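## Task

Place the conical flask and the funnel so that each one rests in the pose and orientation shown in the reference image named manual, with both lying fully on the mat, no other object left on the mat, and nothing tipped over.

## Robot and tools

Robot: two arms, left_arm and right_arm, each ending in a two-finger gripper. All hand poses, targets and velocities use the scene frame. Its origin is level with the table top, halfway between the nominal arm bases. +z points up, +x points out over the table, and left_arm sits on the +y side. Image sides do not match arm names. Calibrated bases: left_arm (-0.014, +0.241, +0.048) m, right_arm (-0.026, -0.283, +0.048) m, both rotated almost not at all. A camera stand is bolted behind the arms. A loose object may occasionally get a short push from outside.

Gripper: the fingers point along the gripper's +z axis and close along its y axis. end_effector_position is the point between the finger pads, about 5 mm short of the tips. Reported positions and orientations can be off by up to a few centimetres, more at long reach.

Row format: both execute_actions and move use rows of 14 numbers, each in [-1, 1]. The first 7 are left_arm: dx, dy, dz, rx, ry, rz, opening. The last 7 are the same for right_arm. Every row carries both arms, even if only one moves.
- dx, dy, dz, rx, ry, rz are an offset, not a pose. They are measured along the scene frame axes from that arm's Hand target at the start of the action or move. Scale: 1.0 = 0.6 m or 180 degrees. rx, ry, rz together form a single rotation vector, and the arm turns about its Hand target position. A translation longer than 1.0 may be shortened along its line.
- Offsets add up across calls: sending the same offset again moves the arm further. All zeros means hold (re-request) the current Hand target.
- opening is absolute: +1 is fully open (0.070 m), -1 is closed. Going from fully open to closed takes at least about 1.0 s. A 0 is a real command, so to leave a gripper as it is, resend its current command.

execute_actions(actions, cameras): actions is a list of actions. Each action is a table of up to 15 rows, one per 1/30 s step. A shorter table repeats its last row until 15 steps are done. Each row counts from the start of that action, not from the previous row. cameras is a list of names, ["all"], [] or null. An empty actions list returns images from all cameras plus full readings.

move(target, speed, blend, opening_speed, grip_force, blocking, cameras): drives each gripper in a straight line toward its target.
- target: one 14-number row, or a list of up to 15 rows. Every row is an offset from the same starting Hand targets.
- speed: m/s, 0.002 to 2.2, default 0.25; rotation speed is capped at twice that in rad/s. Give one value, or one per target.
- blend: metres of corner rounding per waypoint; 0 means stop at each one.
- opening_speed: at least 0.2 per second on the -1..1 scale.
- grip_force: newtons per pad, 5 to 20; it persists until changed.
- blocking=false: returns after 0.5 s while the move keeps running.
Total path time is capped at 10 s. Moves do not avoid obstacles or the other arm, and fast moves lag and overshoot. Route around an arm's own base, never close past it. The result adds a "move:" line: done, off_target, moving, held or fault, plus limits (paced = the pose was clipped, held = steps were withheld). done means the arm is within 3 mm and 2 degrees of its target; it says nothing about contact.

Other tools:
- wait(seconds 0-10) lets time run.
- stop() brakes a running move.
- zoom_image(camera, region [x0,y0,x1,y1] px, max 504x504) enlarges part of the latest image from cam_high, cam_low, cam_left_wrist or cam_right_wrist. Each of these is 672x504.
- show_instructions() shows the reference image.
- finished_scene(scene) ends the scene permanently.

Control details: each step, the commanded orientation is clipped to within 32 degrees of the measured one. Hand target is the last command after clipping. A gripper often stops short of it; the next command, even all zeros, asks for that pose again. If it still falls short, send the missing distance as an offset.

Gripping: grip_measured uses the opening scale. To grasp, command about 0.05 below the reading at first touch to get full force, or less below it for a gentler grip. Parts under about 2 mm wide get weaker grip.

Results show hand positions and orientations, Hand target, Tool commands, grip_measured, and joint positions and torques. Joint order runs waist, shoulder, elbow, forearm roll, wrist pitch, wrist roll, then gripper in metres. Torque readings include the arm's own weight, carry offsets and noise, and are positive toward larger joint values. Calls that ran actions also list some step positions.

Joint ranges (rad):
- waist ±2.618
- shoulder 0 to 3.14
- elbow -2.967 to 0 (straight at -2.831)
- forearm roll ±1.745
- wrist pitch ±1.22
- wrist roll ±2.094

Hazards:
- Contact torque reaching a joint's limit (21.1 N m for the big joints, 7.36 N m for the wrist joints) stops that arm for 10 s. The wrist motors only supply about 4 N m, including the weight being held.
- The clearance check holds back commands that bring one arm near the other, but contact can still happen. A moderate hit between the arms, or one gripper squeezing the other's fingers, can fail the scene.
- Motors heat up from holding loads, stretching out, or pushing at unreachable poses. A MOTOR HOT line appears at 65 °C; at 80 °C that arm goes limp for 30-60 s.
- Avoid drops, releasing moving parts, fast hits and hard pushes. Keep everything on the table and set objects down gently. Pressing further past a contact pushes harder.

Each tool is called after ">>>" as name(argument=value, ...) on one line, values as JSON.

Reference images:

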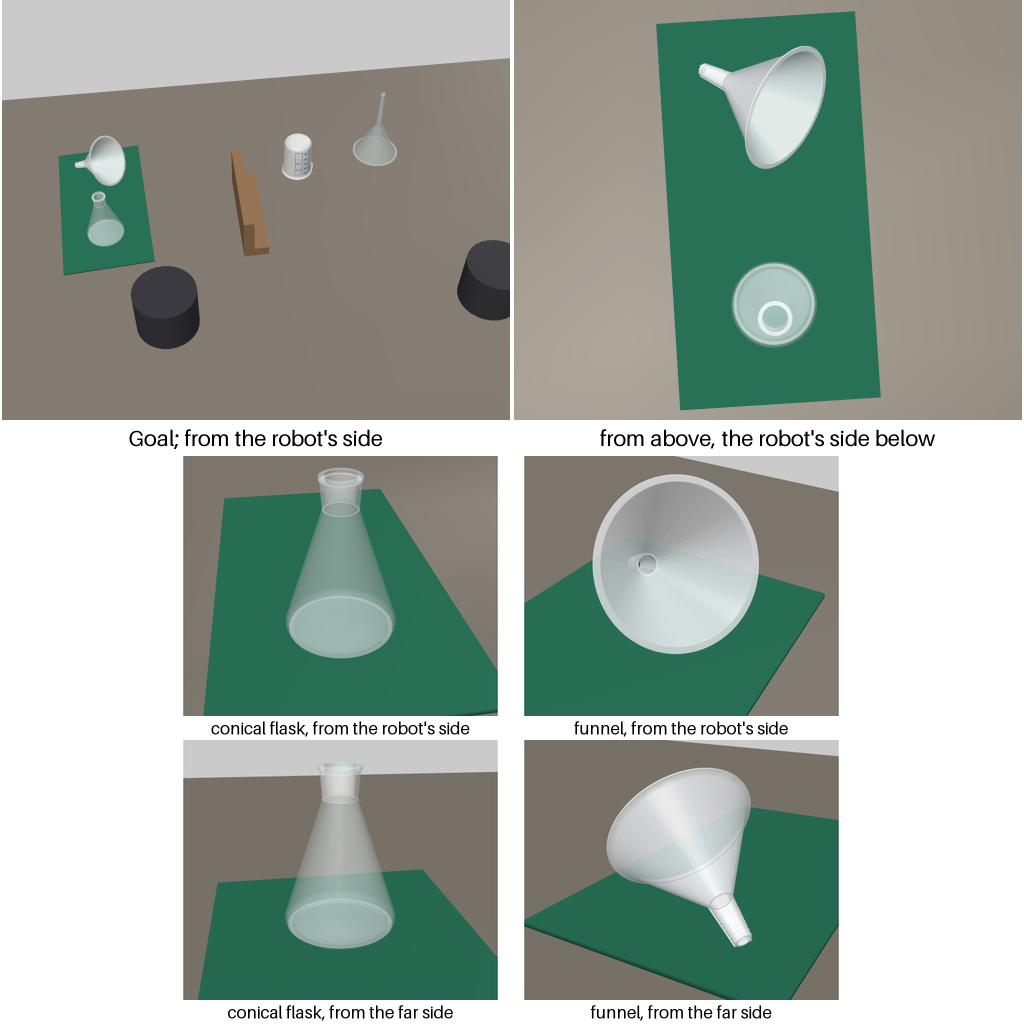

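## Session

>>> show_instructions()

>>> execute_actions(actions=[])

Reference images for this scene: manual.

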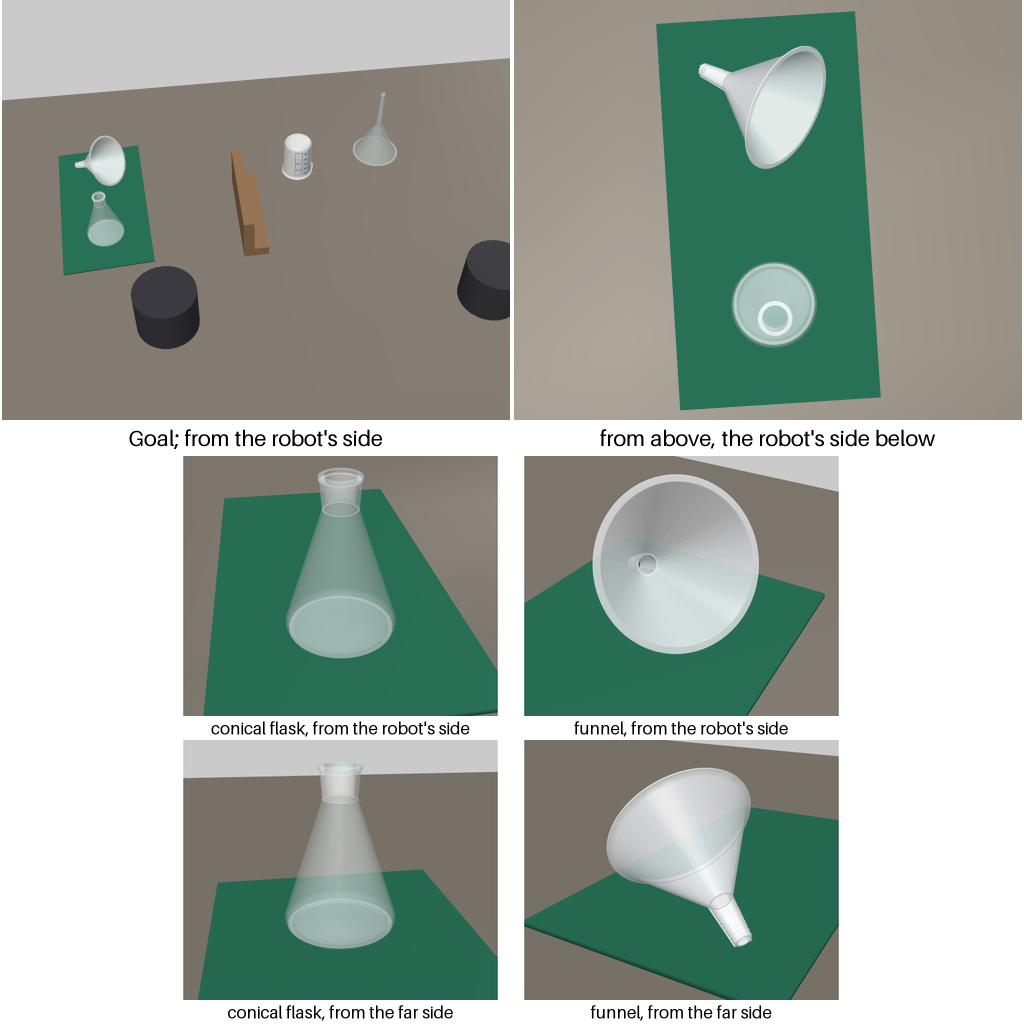

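Scene clock: 0.00 s.
left_arm: end_effector_position=(+0.1589, +0.1359, +0.1172) grip_measured=+0.98 end_effector_quat_wxyz=(+0.272, -0.029, +0.945, +0.179) | right_arm: end_effector_position=(+0.2435, -0.2032, +0.1125) grip_measured=+1.00 end_effector_quat_wxyz=(-0.035, +0.419, +0.907, +0.007)
Joint positions: left_arm=[-1.252 1.442 -0.559 0.715 1.115 -1.748 0.069] | right_arm=[0.248 1.671 -1.024 0.063 1.059 1.079 0.07]
Joint torques (N m): no reading
Motor temperatures (°C): left_arm=[30 26 29 34 32 30] | right_arm=[24 28 28 28 31 29]
Hand target: left_arm +0.1589, +0.1359, +0.1172; +0.272, -0.029, +0.945, +0.179 | right_arm +0.2435, -0.2032, +0.1125; -0.035, +0.419, +0.907, +0.007
Tool commands: left_gripper/opening=+1.0 right_gripper/opening=+1.0

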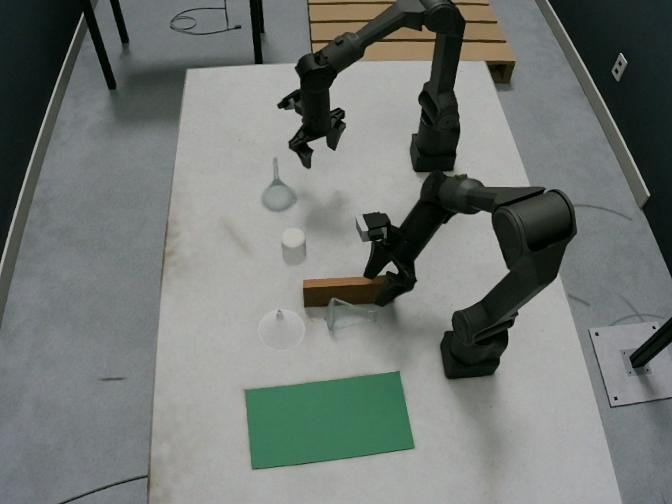

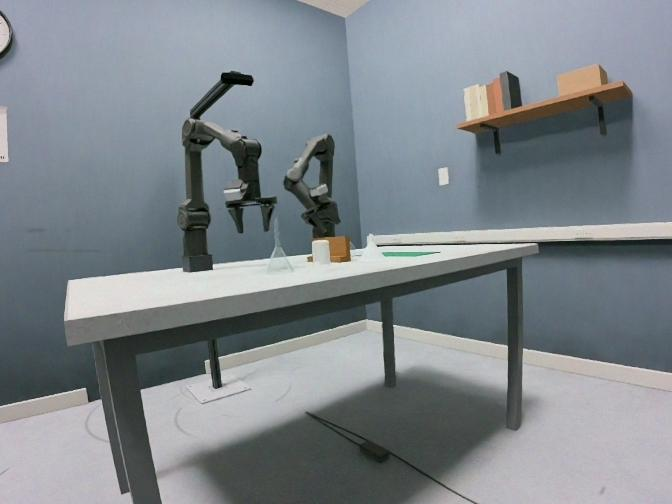

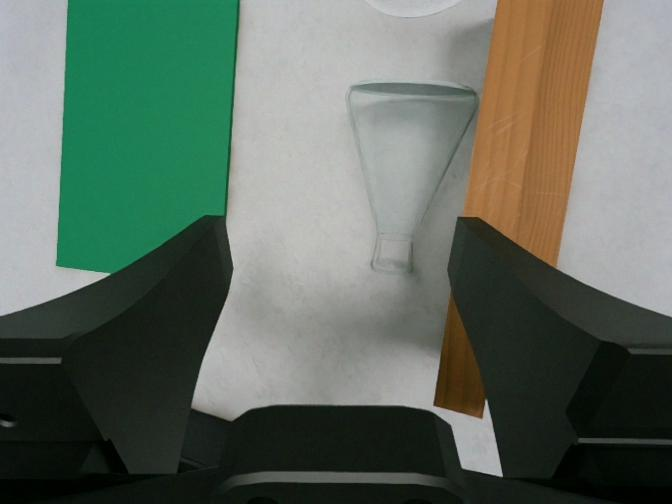

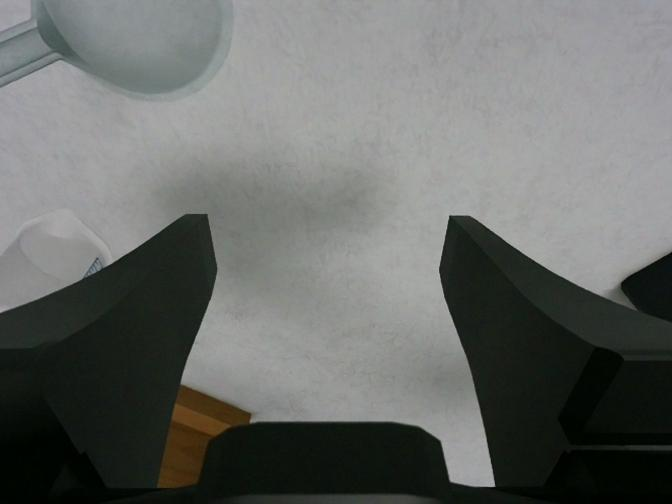

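>>> zoom_image(camera="cam_left_wrist", region=[320, 50, 520, 300])

>>> zoom_image(camera="cam_high", region=[235, 260, 425, 400])

>>> zoom_image(camera="cam_low", region=[230, 190, 460, 290])

>>> zoom_image(camera="cam_right_wrist", region=[0, 0, 260, 300])

Scaled by 2.016 from the camera's 672x504 image, which has a finer 960x720 frame.

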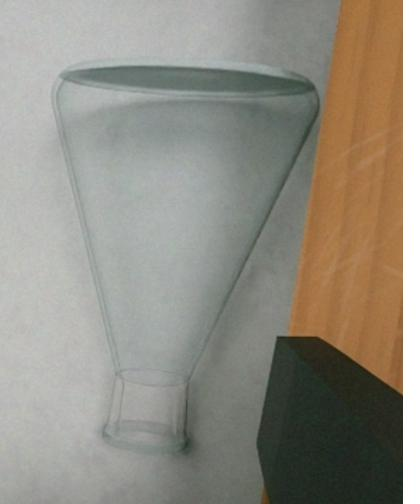

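Scaled by 2.653 from the camera's 672x504 image, which has a finer 960x720 frame.

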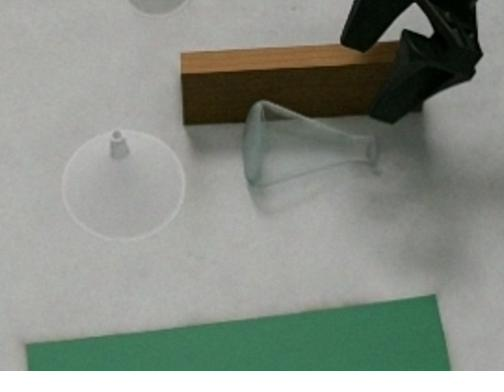

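Scaled by 2.191 from the camera's 672x504 image, which has a finer 960x720 frame.

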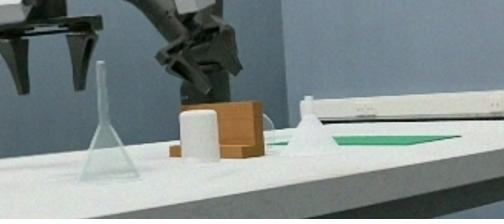

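Scaled by 1.680 from the camera's 672x504 image, which has a finer 960x720 frame.

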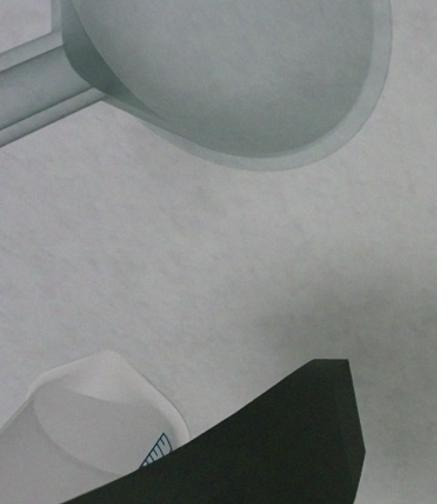

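>>> move(target=[-0.0148, -0.0065, -0.0287, -0.1972, 0.1743, -0.0421, 0.3, 0.0108, 0.3887, 0.0958, 0.0041, -0.3683, 0.4967, 0.1], speed=0.6, cameras=["cam_left_wrist", "cam_right_wrist"])

Scene clock: 46.20 s.
left_arm: end_effector_position=(+0.1500, +0.1321, +0.1000) grip_measured=+0.30 end_effector_quat_wxyz=(+0.000, +0.001, +0.991, -0.131) | right_arm: end_effector_position=(+0.2501, +0.0300, +0.1700) grip_measured=+0.10 end_effector_quat_wxyz=(+0.417, -0.371, +0.806, +0.194)
Joint positions: left_arm=[-0.304 1.301 -0.54 -0.338 0.847 -0.083 0.045] | right_arm=[0.838 1.57 -0.729 -0.178 -0.141 0.163 0.038]
Joint torques (N m): left_arm=[0.05 -2.13 -6.11 -0.13 -0.19 -0.03] | right_arm=[0.05 -5.72 -2.24 0.01 -0.84 0.08]
Hand target: left_arm +0.1500, +0.1320, +0.0999; +0.000, +0.000, +0.991, -0.131 | right_arm +0.2499, +0.0300, +0.1700; +0.420, -0.369, +0.807, +0.191
Off the commanded pose: left_arm 0.000 m, 0 deg | right_arm 0.000 m, 0 deg.
move: done
Images, in order (width x height): cam_left_wrist 672x504, cam_right_wrist 672x504.

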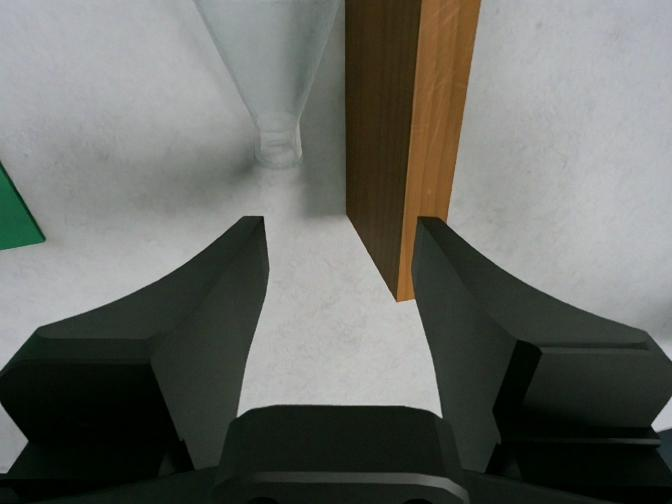

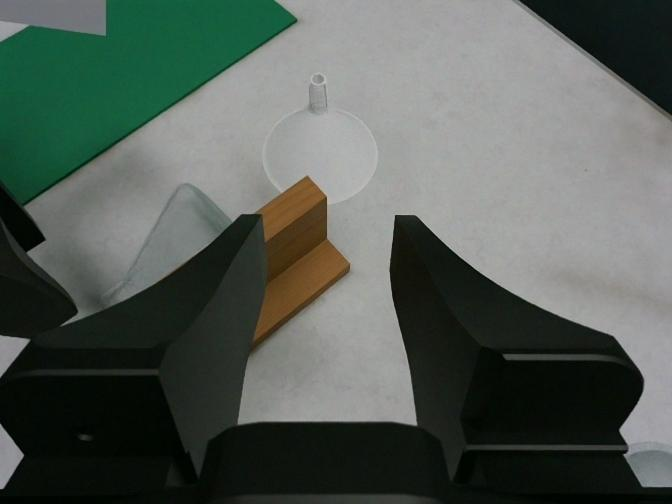

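>>> move(target=[[0.005, 0.0133, -0.0498, 0, 0, 0, -0.1, 0.0817, 0.103, -0.1093, 0, 0, 0, 0.0], [0.005, 0.0133, -0.1407, 0, 0, 0, -0.1, 0.1352, 0.165, -0.1667, 0, 0, 0, 0.0], [0.005, 0.0133, -0.1407, 0, 0, 0, -0.55, 0.1352, 0.165, -0.1667, 0, 0, 0, -0.8]], speed=[0.3, 0.15, 0.15], blend=[0.01, 0, 0], grip_force=[10, 10], cameras=["cam_left_wrist", "cam_right_wrist"])

Scene clock: 51.13 s.
left_arm: end_effector_position=(+0.1530, +0.1398, +0.0250) grip_measured=-0.10 end_effector_quat_wxyz=(+0.000, +0.001, +0.991, -0.131) | right_arm: end_effector_position=(+0.3100, +0.1050, +0.0915) grip_measured=+0.00 end_effector_quat_wxyz=(+0.420, -0.370, +0.806, +0.192)
Joint positions: left_arm=[-0.256 1.575 -0.384 -0.589 0.471 0.275 0.031] | right_arm=[0.859 2.042 -1.032 -0.003 -0.313 0.002 0.035]
Joint torques (N m): left_arm=[1.23 -2.79 -2.53 0.17 0.04 -0.07] | right_arm=[-0.77 -7.79 -2.51 -0.01 -0.87 0.08]
Hand target: left_arm +0.1530, +0.1400, +0.0250; +0.000, +0.000, +0.991, -0.131 (not the last commanded pose) | right_arm +0.3102, +0.1049, +0.0910; +0.420, -0.369, +0.806, +0.192 (not the last commanded pose)
Tool commands: left_gripper/opening=-0.1 right_gripper/opening=+0.0
Off the commanded pose: left_arm 0.010 m, 0 deg | right_arm 0.039 m, 0 deg.
grip_force (N): 10, 10
move: held (right_arm; a check stopped the path), off_target (left_arm; braked when a check withheld steps of right_arm); path passed 1 of 3 targets; target 3's new opening was not sent; limits=held
pose unreachable (right arm): on one or more control steps of this call, first in action 0 (counted from 0), this arm could not follow its commanded pose, so it was not sent that pose on those steps. It may still have moved: this result reports where it is.
cause: moving toward the commanded pose would bring a part of the arm too close to another arm (a part of this arm just beyond joint 6 (wrist roll) and a part of the left arm just beyond its joint 6 (wrist roll), at the place that arm is still heading or pushing toward).
Images, in order (width x height): cam_left_wrist 672x504, cam_right_wrist 672x504.

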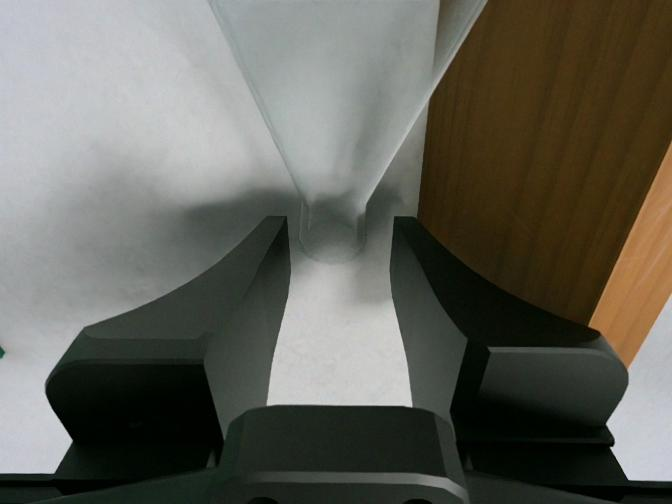

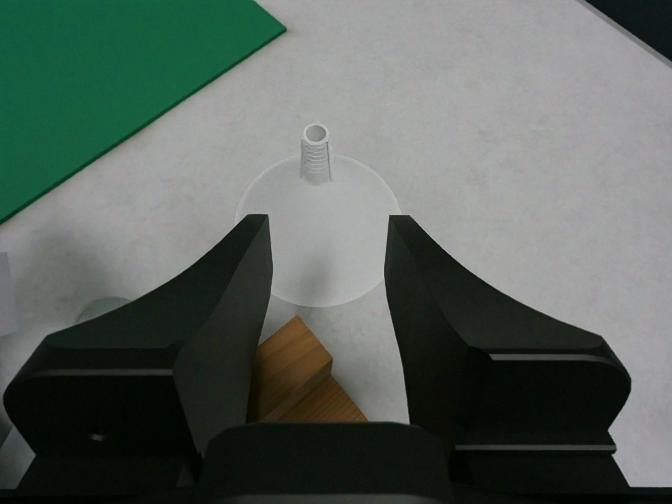

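>>> move(target=[[0, 0, 0, 0, 0, 0, -0.1, -0.05, -0.058, 0.0567, 0, 0, 0, 0.0], [0, 0, -0.0158, 0, 0, 0, -0.1, -0.05, -0.058, 0.0567, 0, 0, 0, 0.0], [0, 0, -0.0158, 0, 0, 0, -0.55, -0.05, -0.058, 0.0567, 0, 0, 0, 0.0], [0, 0, 0.05, 0, 0, 0, -0.55, -0.05, -0.058, 0.0567, 0, 0, 0, 0.0]], speed=[0.3, 0.15, 0.15, 0.15], blend=[0.005, 0, 0, 0], grip_force=[12, 10], cameras=["cam_left_wrist"])

Scene clock: 54.57 s.
left_arm: end_effector_position=(+0.1532, +0.1402, +0.0553) grip_measured=-0.37 end_effector_quat_wxyz=(+0.000, +0.000, +0.991, -0.131) | right_arm: end_effector_position=(+0.2799, +0.0703, +0.1250) grip_measured=+0.00 end_effector_quat_wxyz=(+0.420, -0.369, +0.806, +0.192)
Joint positions: left_arm=[-0.253 1.446 -0.437 -0.442 0.63 0.104 0.022] | right_arm=[0.859 1.835 -0.856 -0.004 -0.281 0.003 0.035]
Joint torques (N m): left_arm=[-0.41 -1.85 -4.4 -0.45 -0.16 0.39] | right_arm=[-0.75 -6.29 -2.56 0.01 -0.87 0.07]
Hand target: left_arm +0.1530, +0.1400, +0.0551; +0.000, +0.000, +0.991, -0.131 | right_arm +0.2802, +0.0701, +0.1250; +0.420, -0.369, +0.806, +0.192
Off the commanded pose: left_arm 0.000 m, 0 deg | right_arm 0.000 m, 0 deg.
grip_force (N): 12, 10
move: done; blend cut to 0.0047 m at target 1
Images, in order (width x height): cam_left_wrist 672x504.

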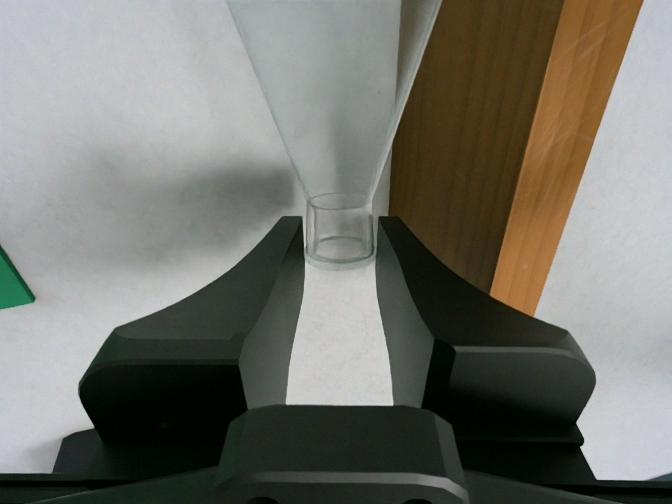

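>>> move(target=[0, 0, 0.1415, 0, 0, 0, -0.55, 0, 0, 0, 0, 0, 0, 0.0], speed=0.2, cameras=["all"])

Scene clock: 56.13 s.
left_arm: end_effector_position=(+0.1535, +0.1398, +0.1405) grip_measured=-0.37 end_effector_quat_wxyz=(+0.001, +0.000, +0.991, -0.132) | right_arm: end_effector_position=(+0.2799, +0.0703, +0.1250) grip_measured=+0.00 end_effector_quat_wxyz=(+0.420, -0.369, +0.806, +0.192)
Joint positions: left_arm=[-0.254 1.22 -0.659 -0.296 1.048 -0.11 0.022] | right_arm=[0.859 1.835 -0.856 -0.004 -0.281 0.003 0.035]
Joint torques (N m): left_arm=[0.06 -0.86 -4.87 -0.01 -0.2 0.04] | right_arm=[-0.72 -6.28 -2.57 0.02 -0.87 0.06]
Hand target: left_arm +0.1530, +0.1400, +0.1400; +0.000, +0.000, +0.991, -0.131 | right_arm +0.2802, +0.0701, +0.1250; +0.420, -0.369, +0.806, +0.192
Off the commanded pose: left_arm 0.001 m, 0 deg | right_arm 0.000 m, 0 deg.
grip_force (N): 12, 10
move: done

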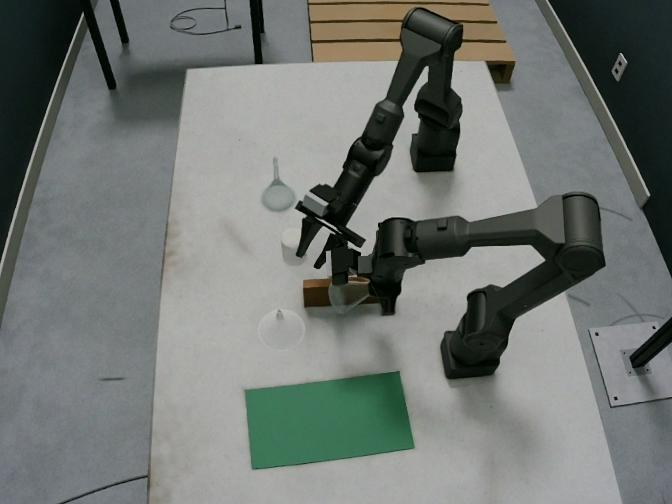

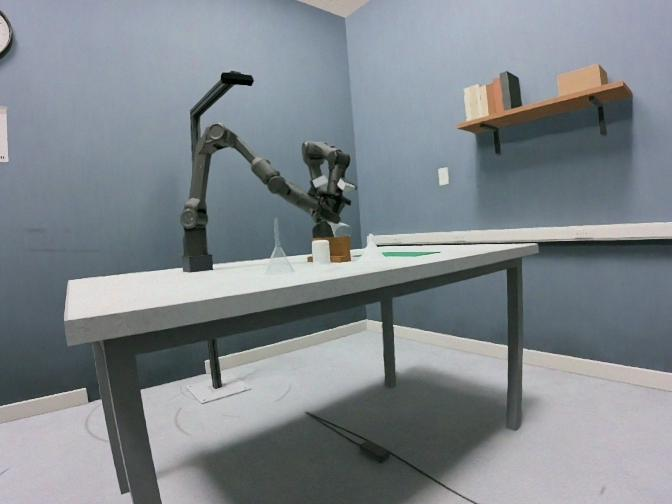

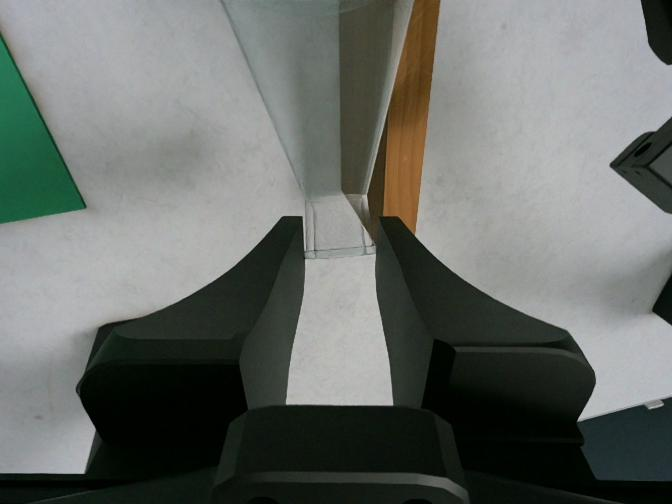

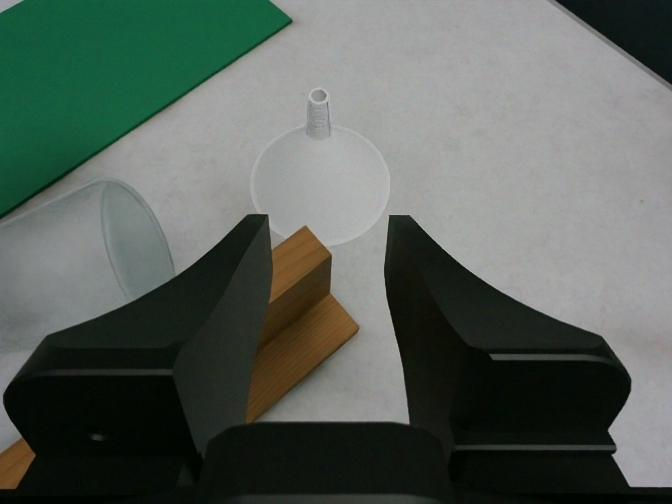

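>>> zoom_image(camera="cam_low", region=[290, 170, 390, 270])

>>> zoom_image(camera="cam_high", region=[290, 220, 420, 340])

>>> zoom_image(camera="cam_left_wrist", region=[200, 0, 460, 280])

Scaled by 5.040 from the camera's 672x504 image, which has a finer 960x720 frame.

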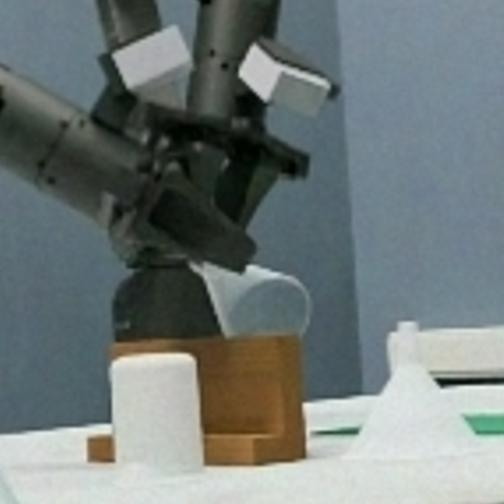

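Scaled by 3.877 from the camera's 672x504 image, which has a finer 960x720 frame.

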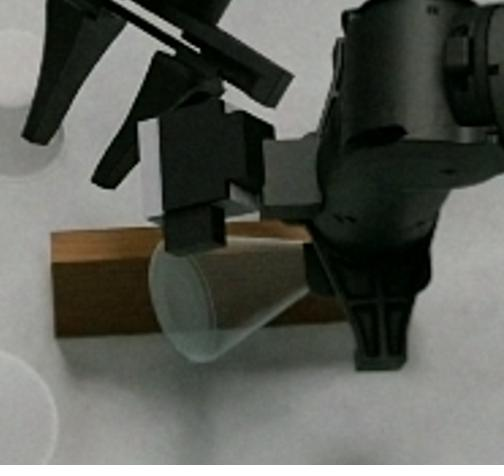

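Scaled by 1.800 from the camera's 672x504 image, which has a finer 960x720 frame.

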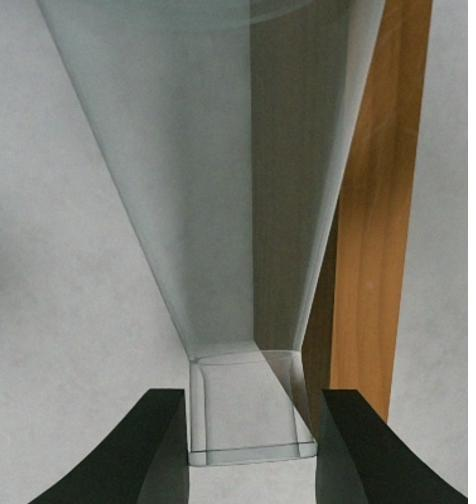

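>>> move(target=[0.0617, 0.2883, -0.05, 0.0610, 0.0726, 0.5518, -0.55, 0.0312, 0.0362, -0.0343, 0, 0, 0, 0.0], speed=0.4, cameras=["cam_high", "cam_low", "cam_left_wrist", "cam_right_wrist"])

Scene clock: 61.73 s.
left_arm: end_effector_position=(+0.1901, +0.3132, +0.1098) grip_measured=-0.37 end_effector_quat_wxyz=(+0.000, +0.766, -0.643, +0.001) | right_arm: end_effector_position=(+0.2986, +0.0920, +0.1046) grip_measured=+0.00 end_effector_quat_wxyz=(+0.420, -0.369, +0.806, +0.193)
Joint positions: left_arm=[0.341 1.424 -0.733 -0.001 0.965 -1.403 0.022] | right_arm=[0.859 1.964 -0.963 -0.004 -0.304 0.003 0.035]
Joint torques (N m): left_arm=[0.05 -2.73 -5.7 0.2 0.03 0.19] | right_arm=[0.3 -7.56 -2.38 0.19 -0.84 -0.13]
Hand target: left_arm +0.1901, +0.3130, +0.1099; +0.000, +0.766, -0.643, +0.001 | right_arm +0.2989, +0.0918, +0.1045; +0.420, -0.369, +0.806, +0.192
Off the commanded pose: left_arm 0.000 m, 0 deg | right_arm 0.000 m, 0 deg.
grip_force (N): 12, 10
move: done

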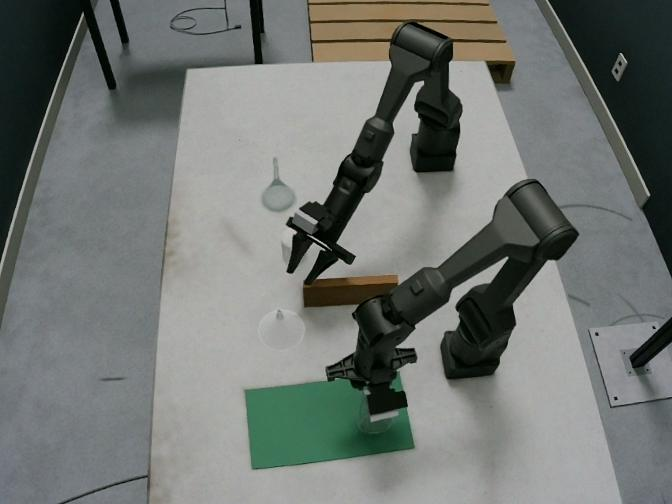

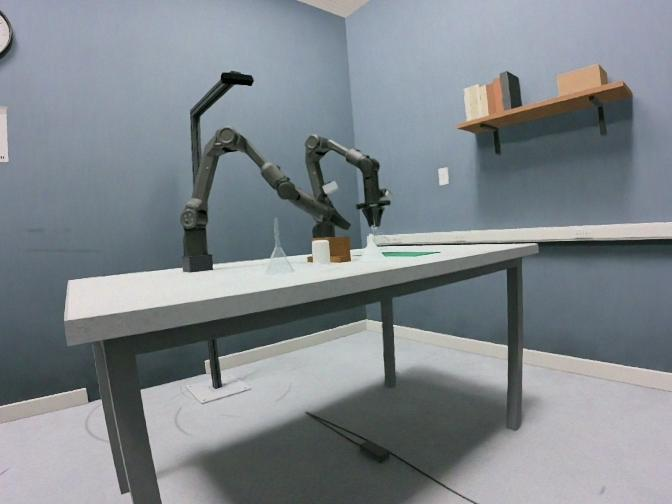

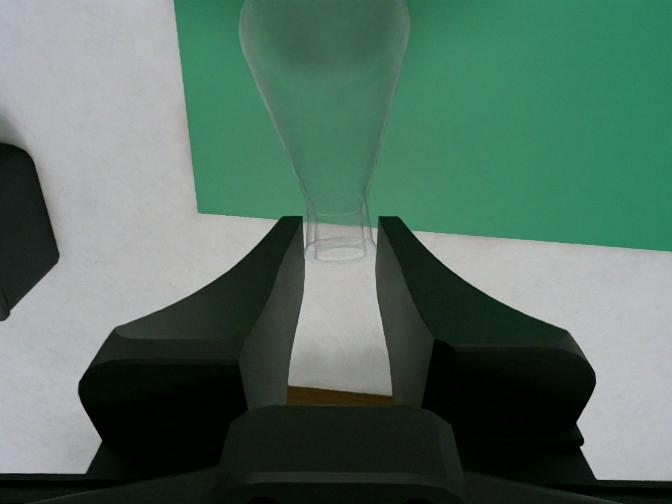

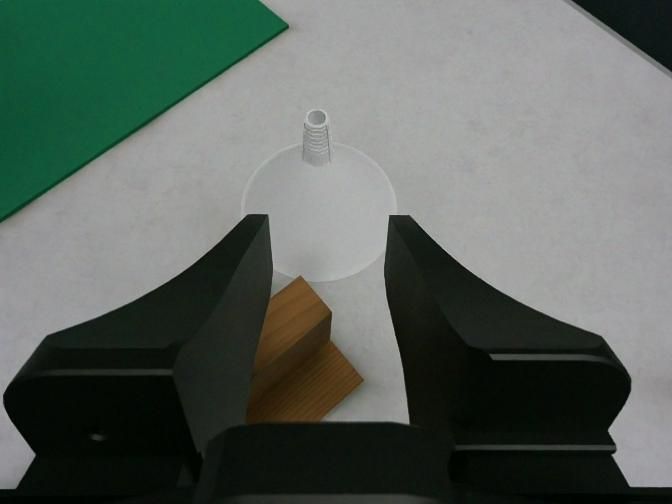

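>>> move(target=[[0, 0, 0, 0, 0, 0, -0.42, 0.0552, 0.0737, -0.0575, 0, 0, 0, 0.0], [0, 0, 0, 0, 0, 0, -0.42, 0.0552, 0.0737, -0.0575, 0, 0, 0, -0.8]], speed=0.12, grip_force=[5, 10], cameras=["cam_left_wrist", "cam_right_wrist"])

Scene clock: 65.23 s.
left_arm: end_effector_position=(+0.1900, +0.3131, +0.1098) grip_measured=-0.36 end_effector_quat_wxyz=(+0.000, +0.766, -0.643, +0.001) | right_arm: end_effector_position=(+0.3323, +0.1360, +0.0700) grip_measured=-0.80 end_effector_quat_wxyz=(+0.420, -0.369, +0.806, +0.192)
Joint positions: left_arm=[0.341 1.424 -0.733 -0.001 0.966 -1.403 0.022] | right_arm=[0.869 2.189 -1.21 0.027 -0.283 -0.021 0.007]
Joint torques (N m): left_arm=[0.15 -2.94 -4.36 0.13 0 0.17] | right_arm=[0 -10.06 -1.92 0.11 -0.87 -0.07]
Hand target: left_arm +0.1901, +0.3130, +0.1100; +0.000, +0.766, -0.643, +0.001 | right_arm +0.3320, +0.1360, +0.0700; +0.420, -0.369, +0.806, +0.192
Off the commanded pose: left_arm 0.000 m, 0 deg | right_arm 0.000 m, 0 deg.
grip_force (N): 5, 10
move: done
Images, in order (width x height): cam_left_wrist 672x504, cam_right_wrist 672x504.

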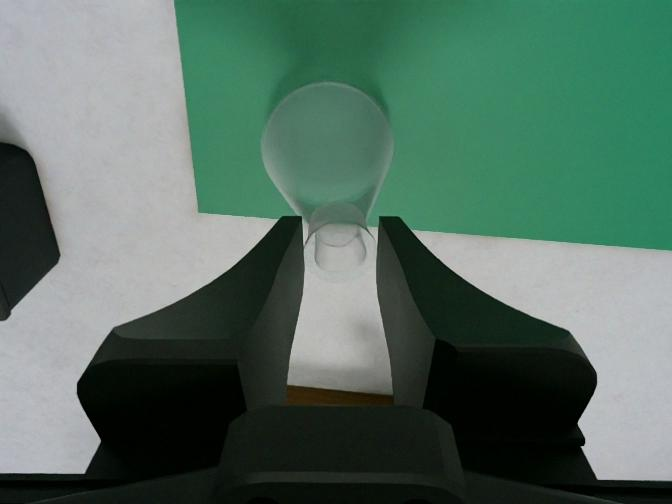

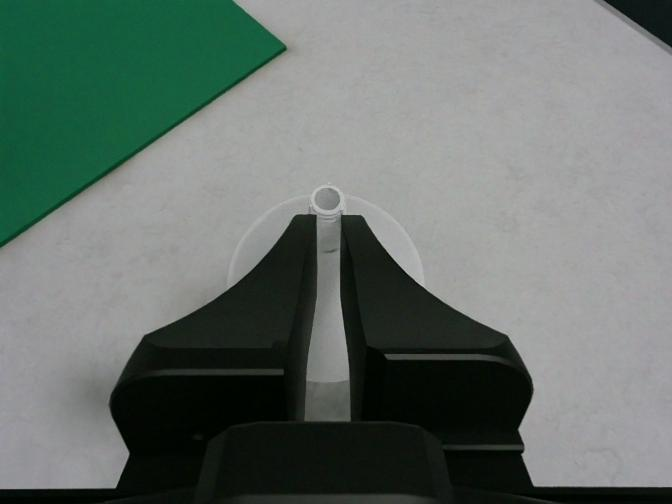

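>>> move(target=[[0, 0, 0, 0, 0, 0, -0.42, 0, 0, 0, 0, 0, 0, -0.25], [0, 0, -0.0333, 0, -0.024, 0, -0.42, 0.0142, 0.0165, 0, 0, 0, 0, -0.25], [0, 0, -0.0333, 0, -0.024, 0, -0.42, 0.0142, 0.0165, 0, 0, 0, 0, -0.85]], speed=[0.1, 0.08, 0.1], cameras=["cam_left_wrist", "cam_right_wrist"])

Scene clock: 69.03 s.
left_arm: end_effector_position=(+0.1899, +0.3128, +0.0899) grip_measured=-0.36 end_effector_quat_wxyz=(-0.024, +0.765, -0.643, +0.029) | right_arm: end_effector_position=(+0.3406, +0.1458, +0.0698) grip_measured=-0.65 end_effector_quat_wxyz=(+0.420, -0.369, +0.806, +0.192)
Joint positions: left_arm=[0.367 1.414 -0.627 -0.039 0.8 -1.348 0.022] | right_arm=[0.869 2.222 -1.277 0.03 -0.246 -0.024 0.012]
Joint torques (N m): left_arm=[0.6 -0.85 -4.74 0.3 -0.12 -0.08] | right_arm=[-0.73 -9.97 -1.99 0.18 -0.86 -0.14]
Hand target: left_arm +0.1901, +0.3130, +0.0900; -0.025, +0.765, -0.643, +0.030 | right_arm +0.3405, +0.1459, +0.0700; +0.420, -0.369, +0.806, +0.192
Off the commanded pose: left_arm 0.000 m, 0 deg | right_arm 0.000 m, 0 deg.
grip_force (N): 5, 10
move: done
Images, in order (width x height): cam_left_wrist 672x504, cam_right_wrist 672x504.

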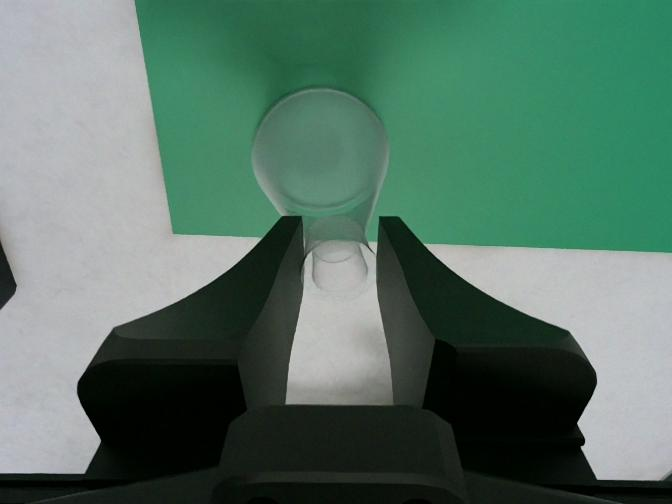

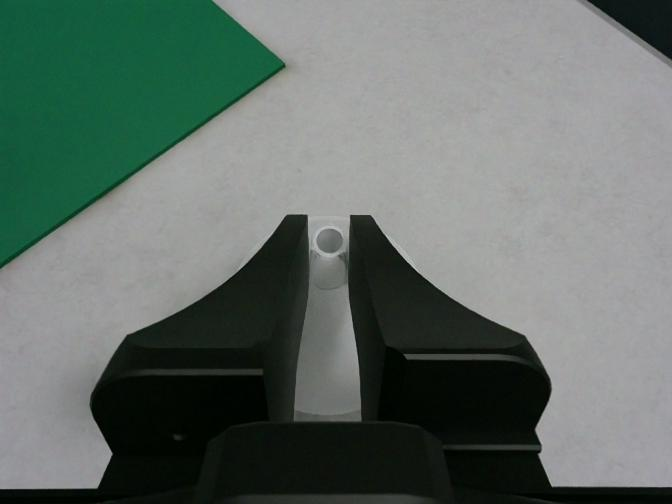

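>>> move(target=[0, 0, -0.0075, 0, 0, 0, -0.42, 0, 0, 0.1, 0, 0, 0, -0.85], speed=0.12, cameras=["cam_left_wrist", "cam_right_wrist", "cam_low"])

Scene clock: 71.33 s.
left_arm: end_effector_position=(+0.1899, +0.3129, +0.0855) grip_measured=-0.37 end_effector_quat_wxyz=(-0.024, +0.765, -0.643, +0.029) | right_arm: end_effector_position=(+0.3409, +0.1457, +0.1304) grip_measured=-0.65 end_effector_quat_wxyz=(+0.420, -0.369, +0.806, +0.193)
Joint positions: left_arm=[0.367 1.426 -0.616 -0.039 0.778 -1.348 0.022] | right_arm=[0.868 2.088 -1.325 0.095 -0.067 -0.09 0.012]
Joint torques (N m): left_arm=[-0.06 -1.02 -3.21 -0.13 -0.43 0.2] | right_arm=[0.25 -8.93 -2.39 0 -0.89 0.07]
Hand target: left_arm +0.1900, +0.3130, +0.0855; -0.025, +0.765, -0.643, +0.030 | right_arm +0.3405, +0.1459, +0.1300; +0.420, -0.369, +0.806, +0.192
Off the commanded pose: left_arm 0.000 m, 0 deg | right_arm 0.001 m, 0 deg.
grip_force (N): 5, 10
move: done
Images, in order (width x height): cam_low 672x504, cam_left_wrist 672x504, cam_right_wrist 672x504.

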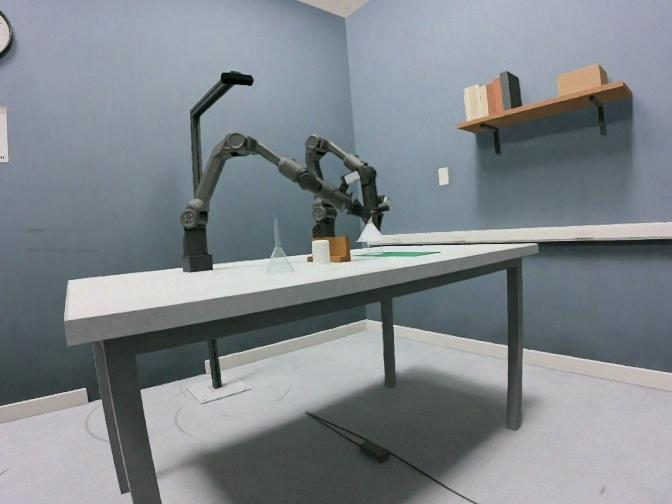

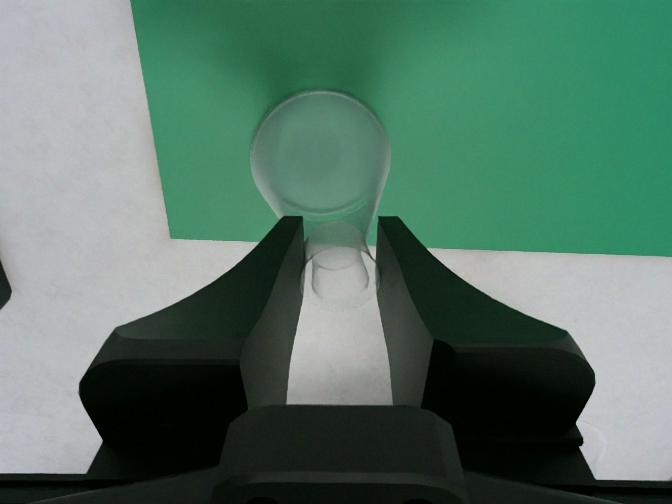

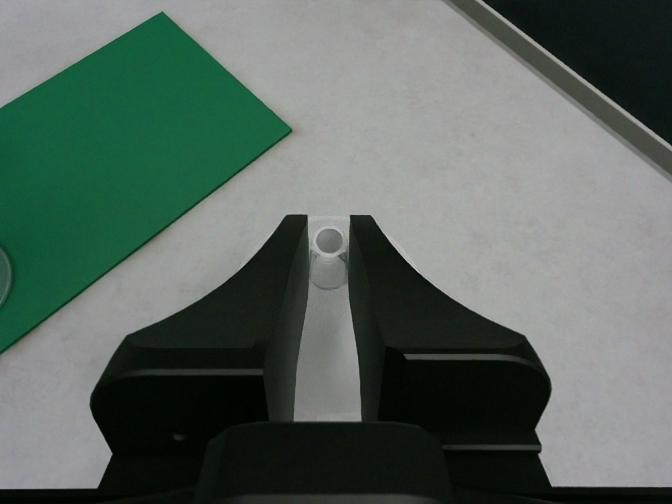

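>>> zoom_image(camera="cam_low", region=[340, 190, 420, 270])

>>> zoom_image(camera="cam_left_wrist", region=[230, 70, 410, 320])

Scaled by 6.300 from the camera's 672x504 image, which has a finer 960x720 frame.

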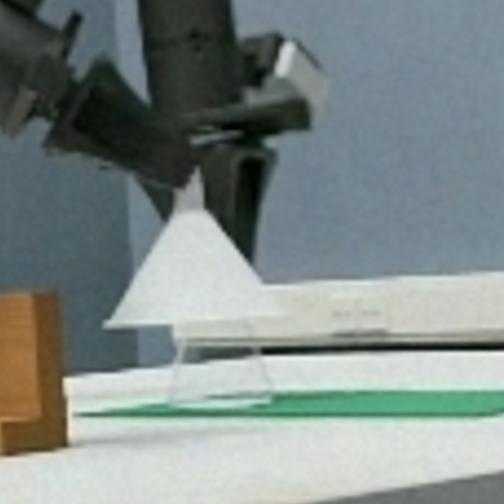

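Scaled by 2.016 from the camera's 672x504 image, which has a finer 960x720 frame.

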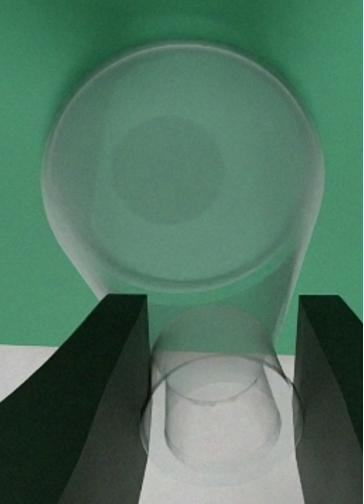

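>>> move(target=[[0, 0, 0, 0, 0, 0, -0.1, 0.0075, -0.0265, 0.0583, -0.1682, 0.1451, 0, -0.85], [0, 0, 0.0833, 0, 0, 0, -0.1, 0.0992, -0.0765, 0, 0.2605, 0.6995, -0.4613, -0.85]], speed=[0.3, 0.6], opening_speed=0.8, cameras=["all"])

Scene clock: 81.17 s.
left_arm: end_effector_position=(+0.1902, +0.3129, +0.1354) grip_measured=-0.10 end_effector_quat_wxyz=(-0.025, +0.765, -0.643, +0.030) | right_arm: end_effector_position=(+0.4001, +0.0998, +0.1297) grip_measured=-0.65 end_effector_quat_wxyz=(-0.344, +0.619, +0.617, +0.344)
Joint positions: left_arm=[0.367 1.323 -0.75 -0.033 1.014 -1.358 0.032] | right_arm=[0.431 2.389 -1.853 1.177 0.99 1.367 0.012]
Joint torques (N m): left_arm=[1.22 -2.39 -6.36 0.36 -0.08 -0.07] | right_arm=[0.32 -11.42 -2.9 0.78 0.12 -0.08]
Hand target: left_arm +0.1901, +0.3130, +0.1355; -0.025, +0.765, -0.643, +0.030 | right_arm +0.4000, +0.1000, +0.1300; -0.344, +0.618, +0.617, +0.344
Off the commanded pose: left_arm 0.000 m, 0 deg | right_arm 0.000 m, 0 deg.
grip_force (N): 5, 10
move: done

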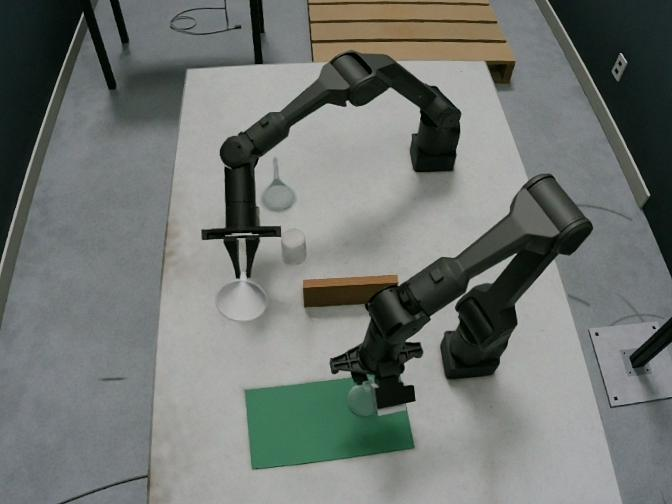

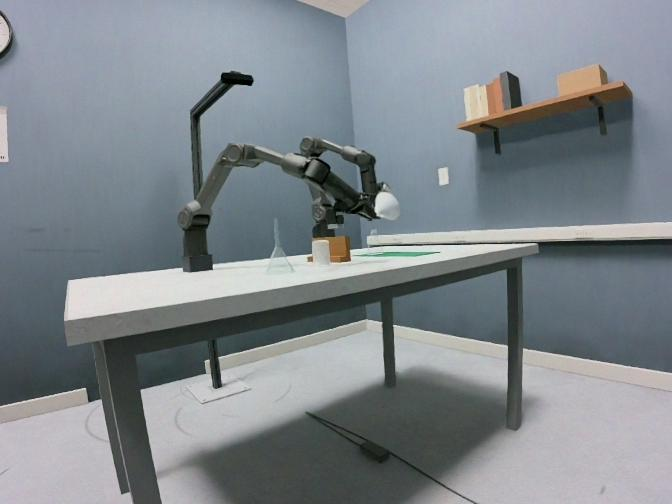

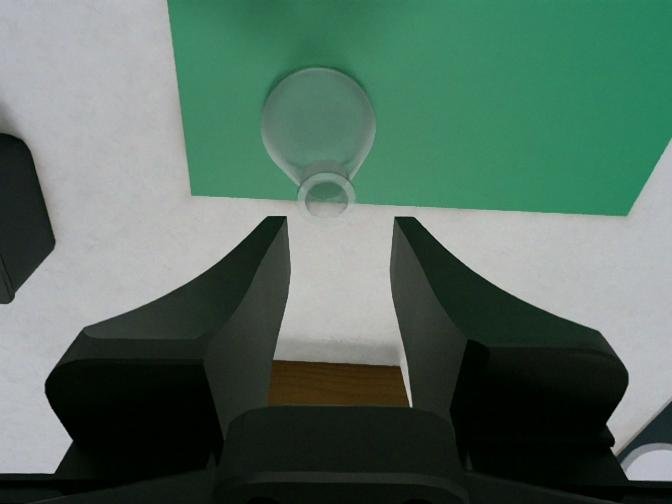

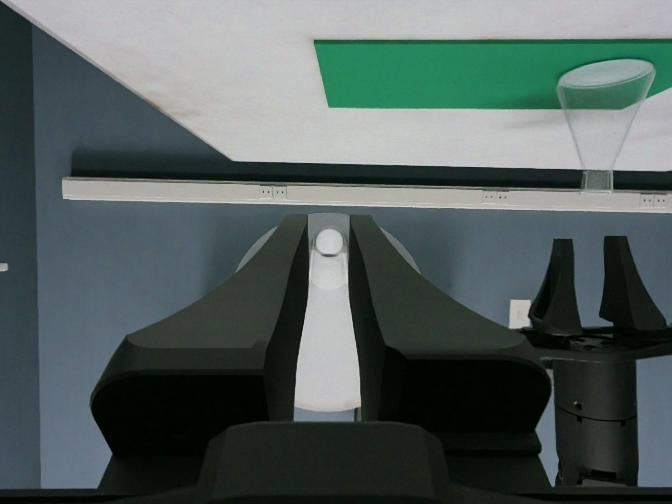

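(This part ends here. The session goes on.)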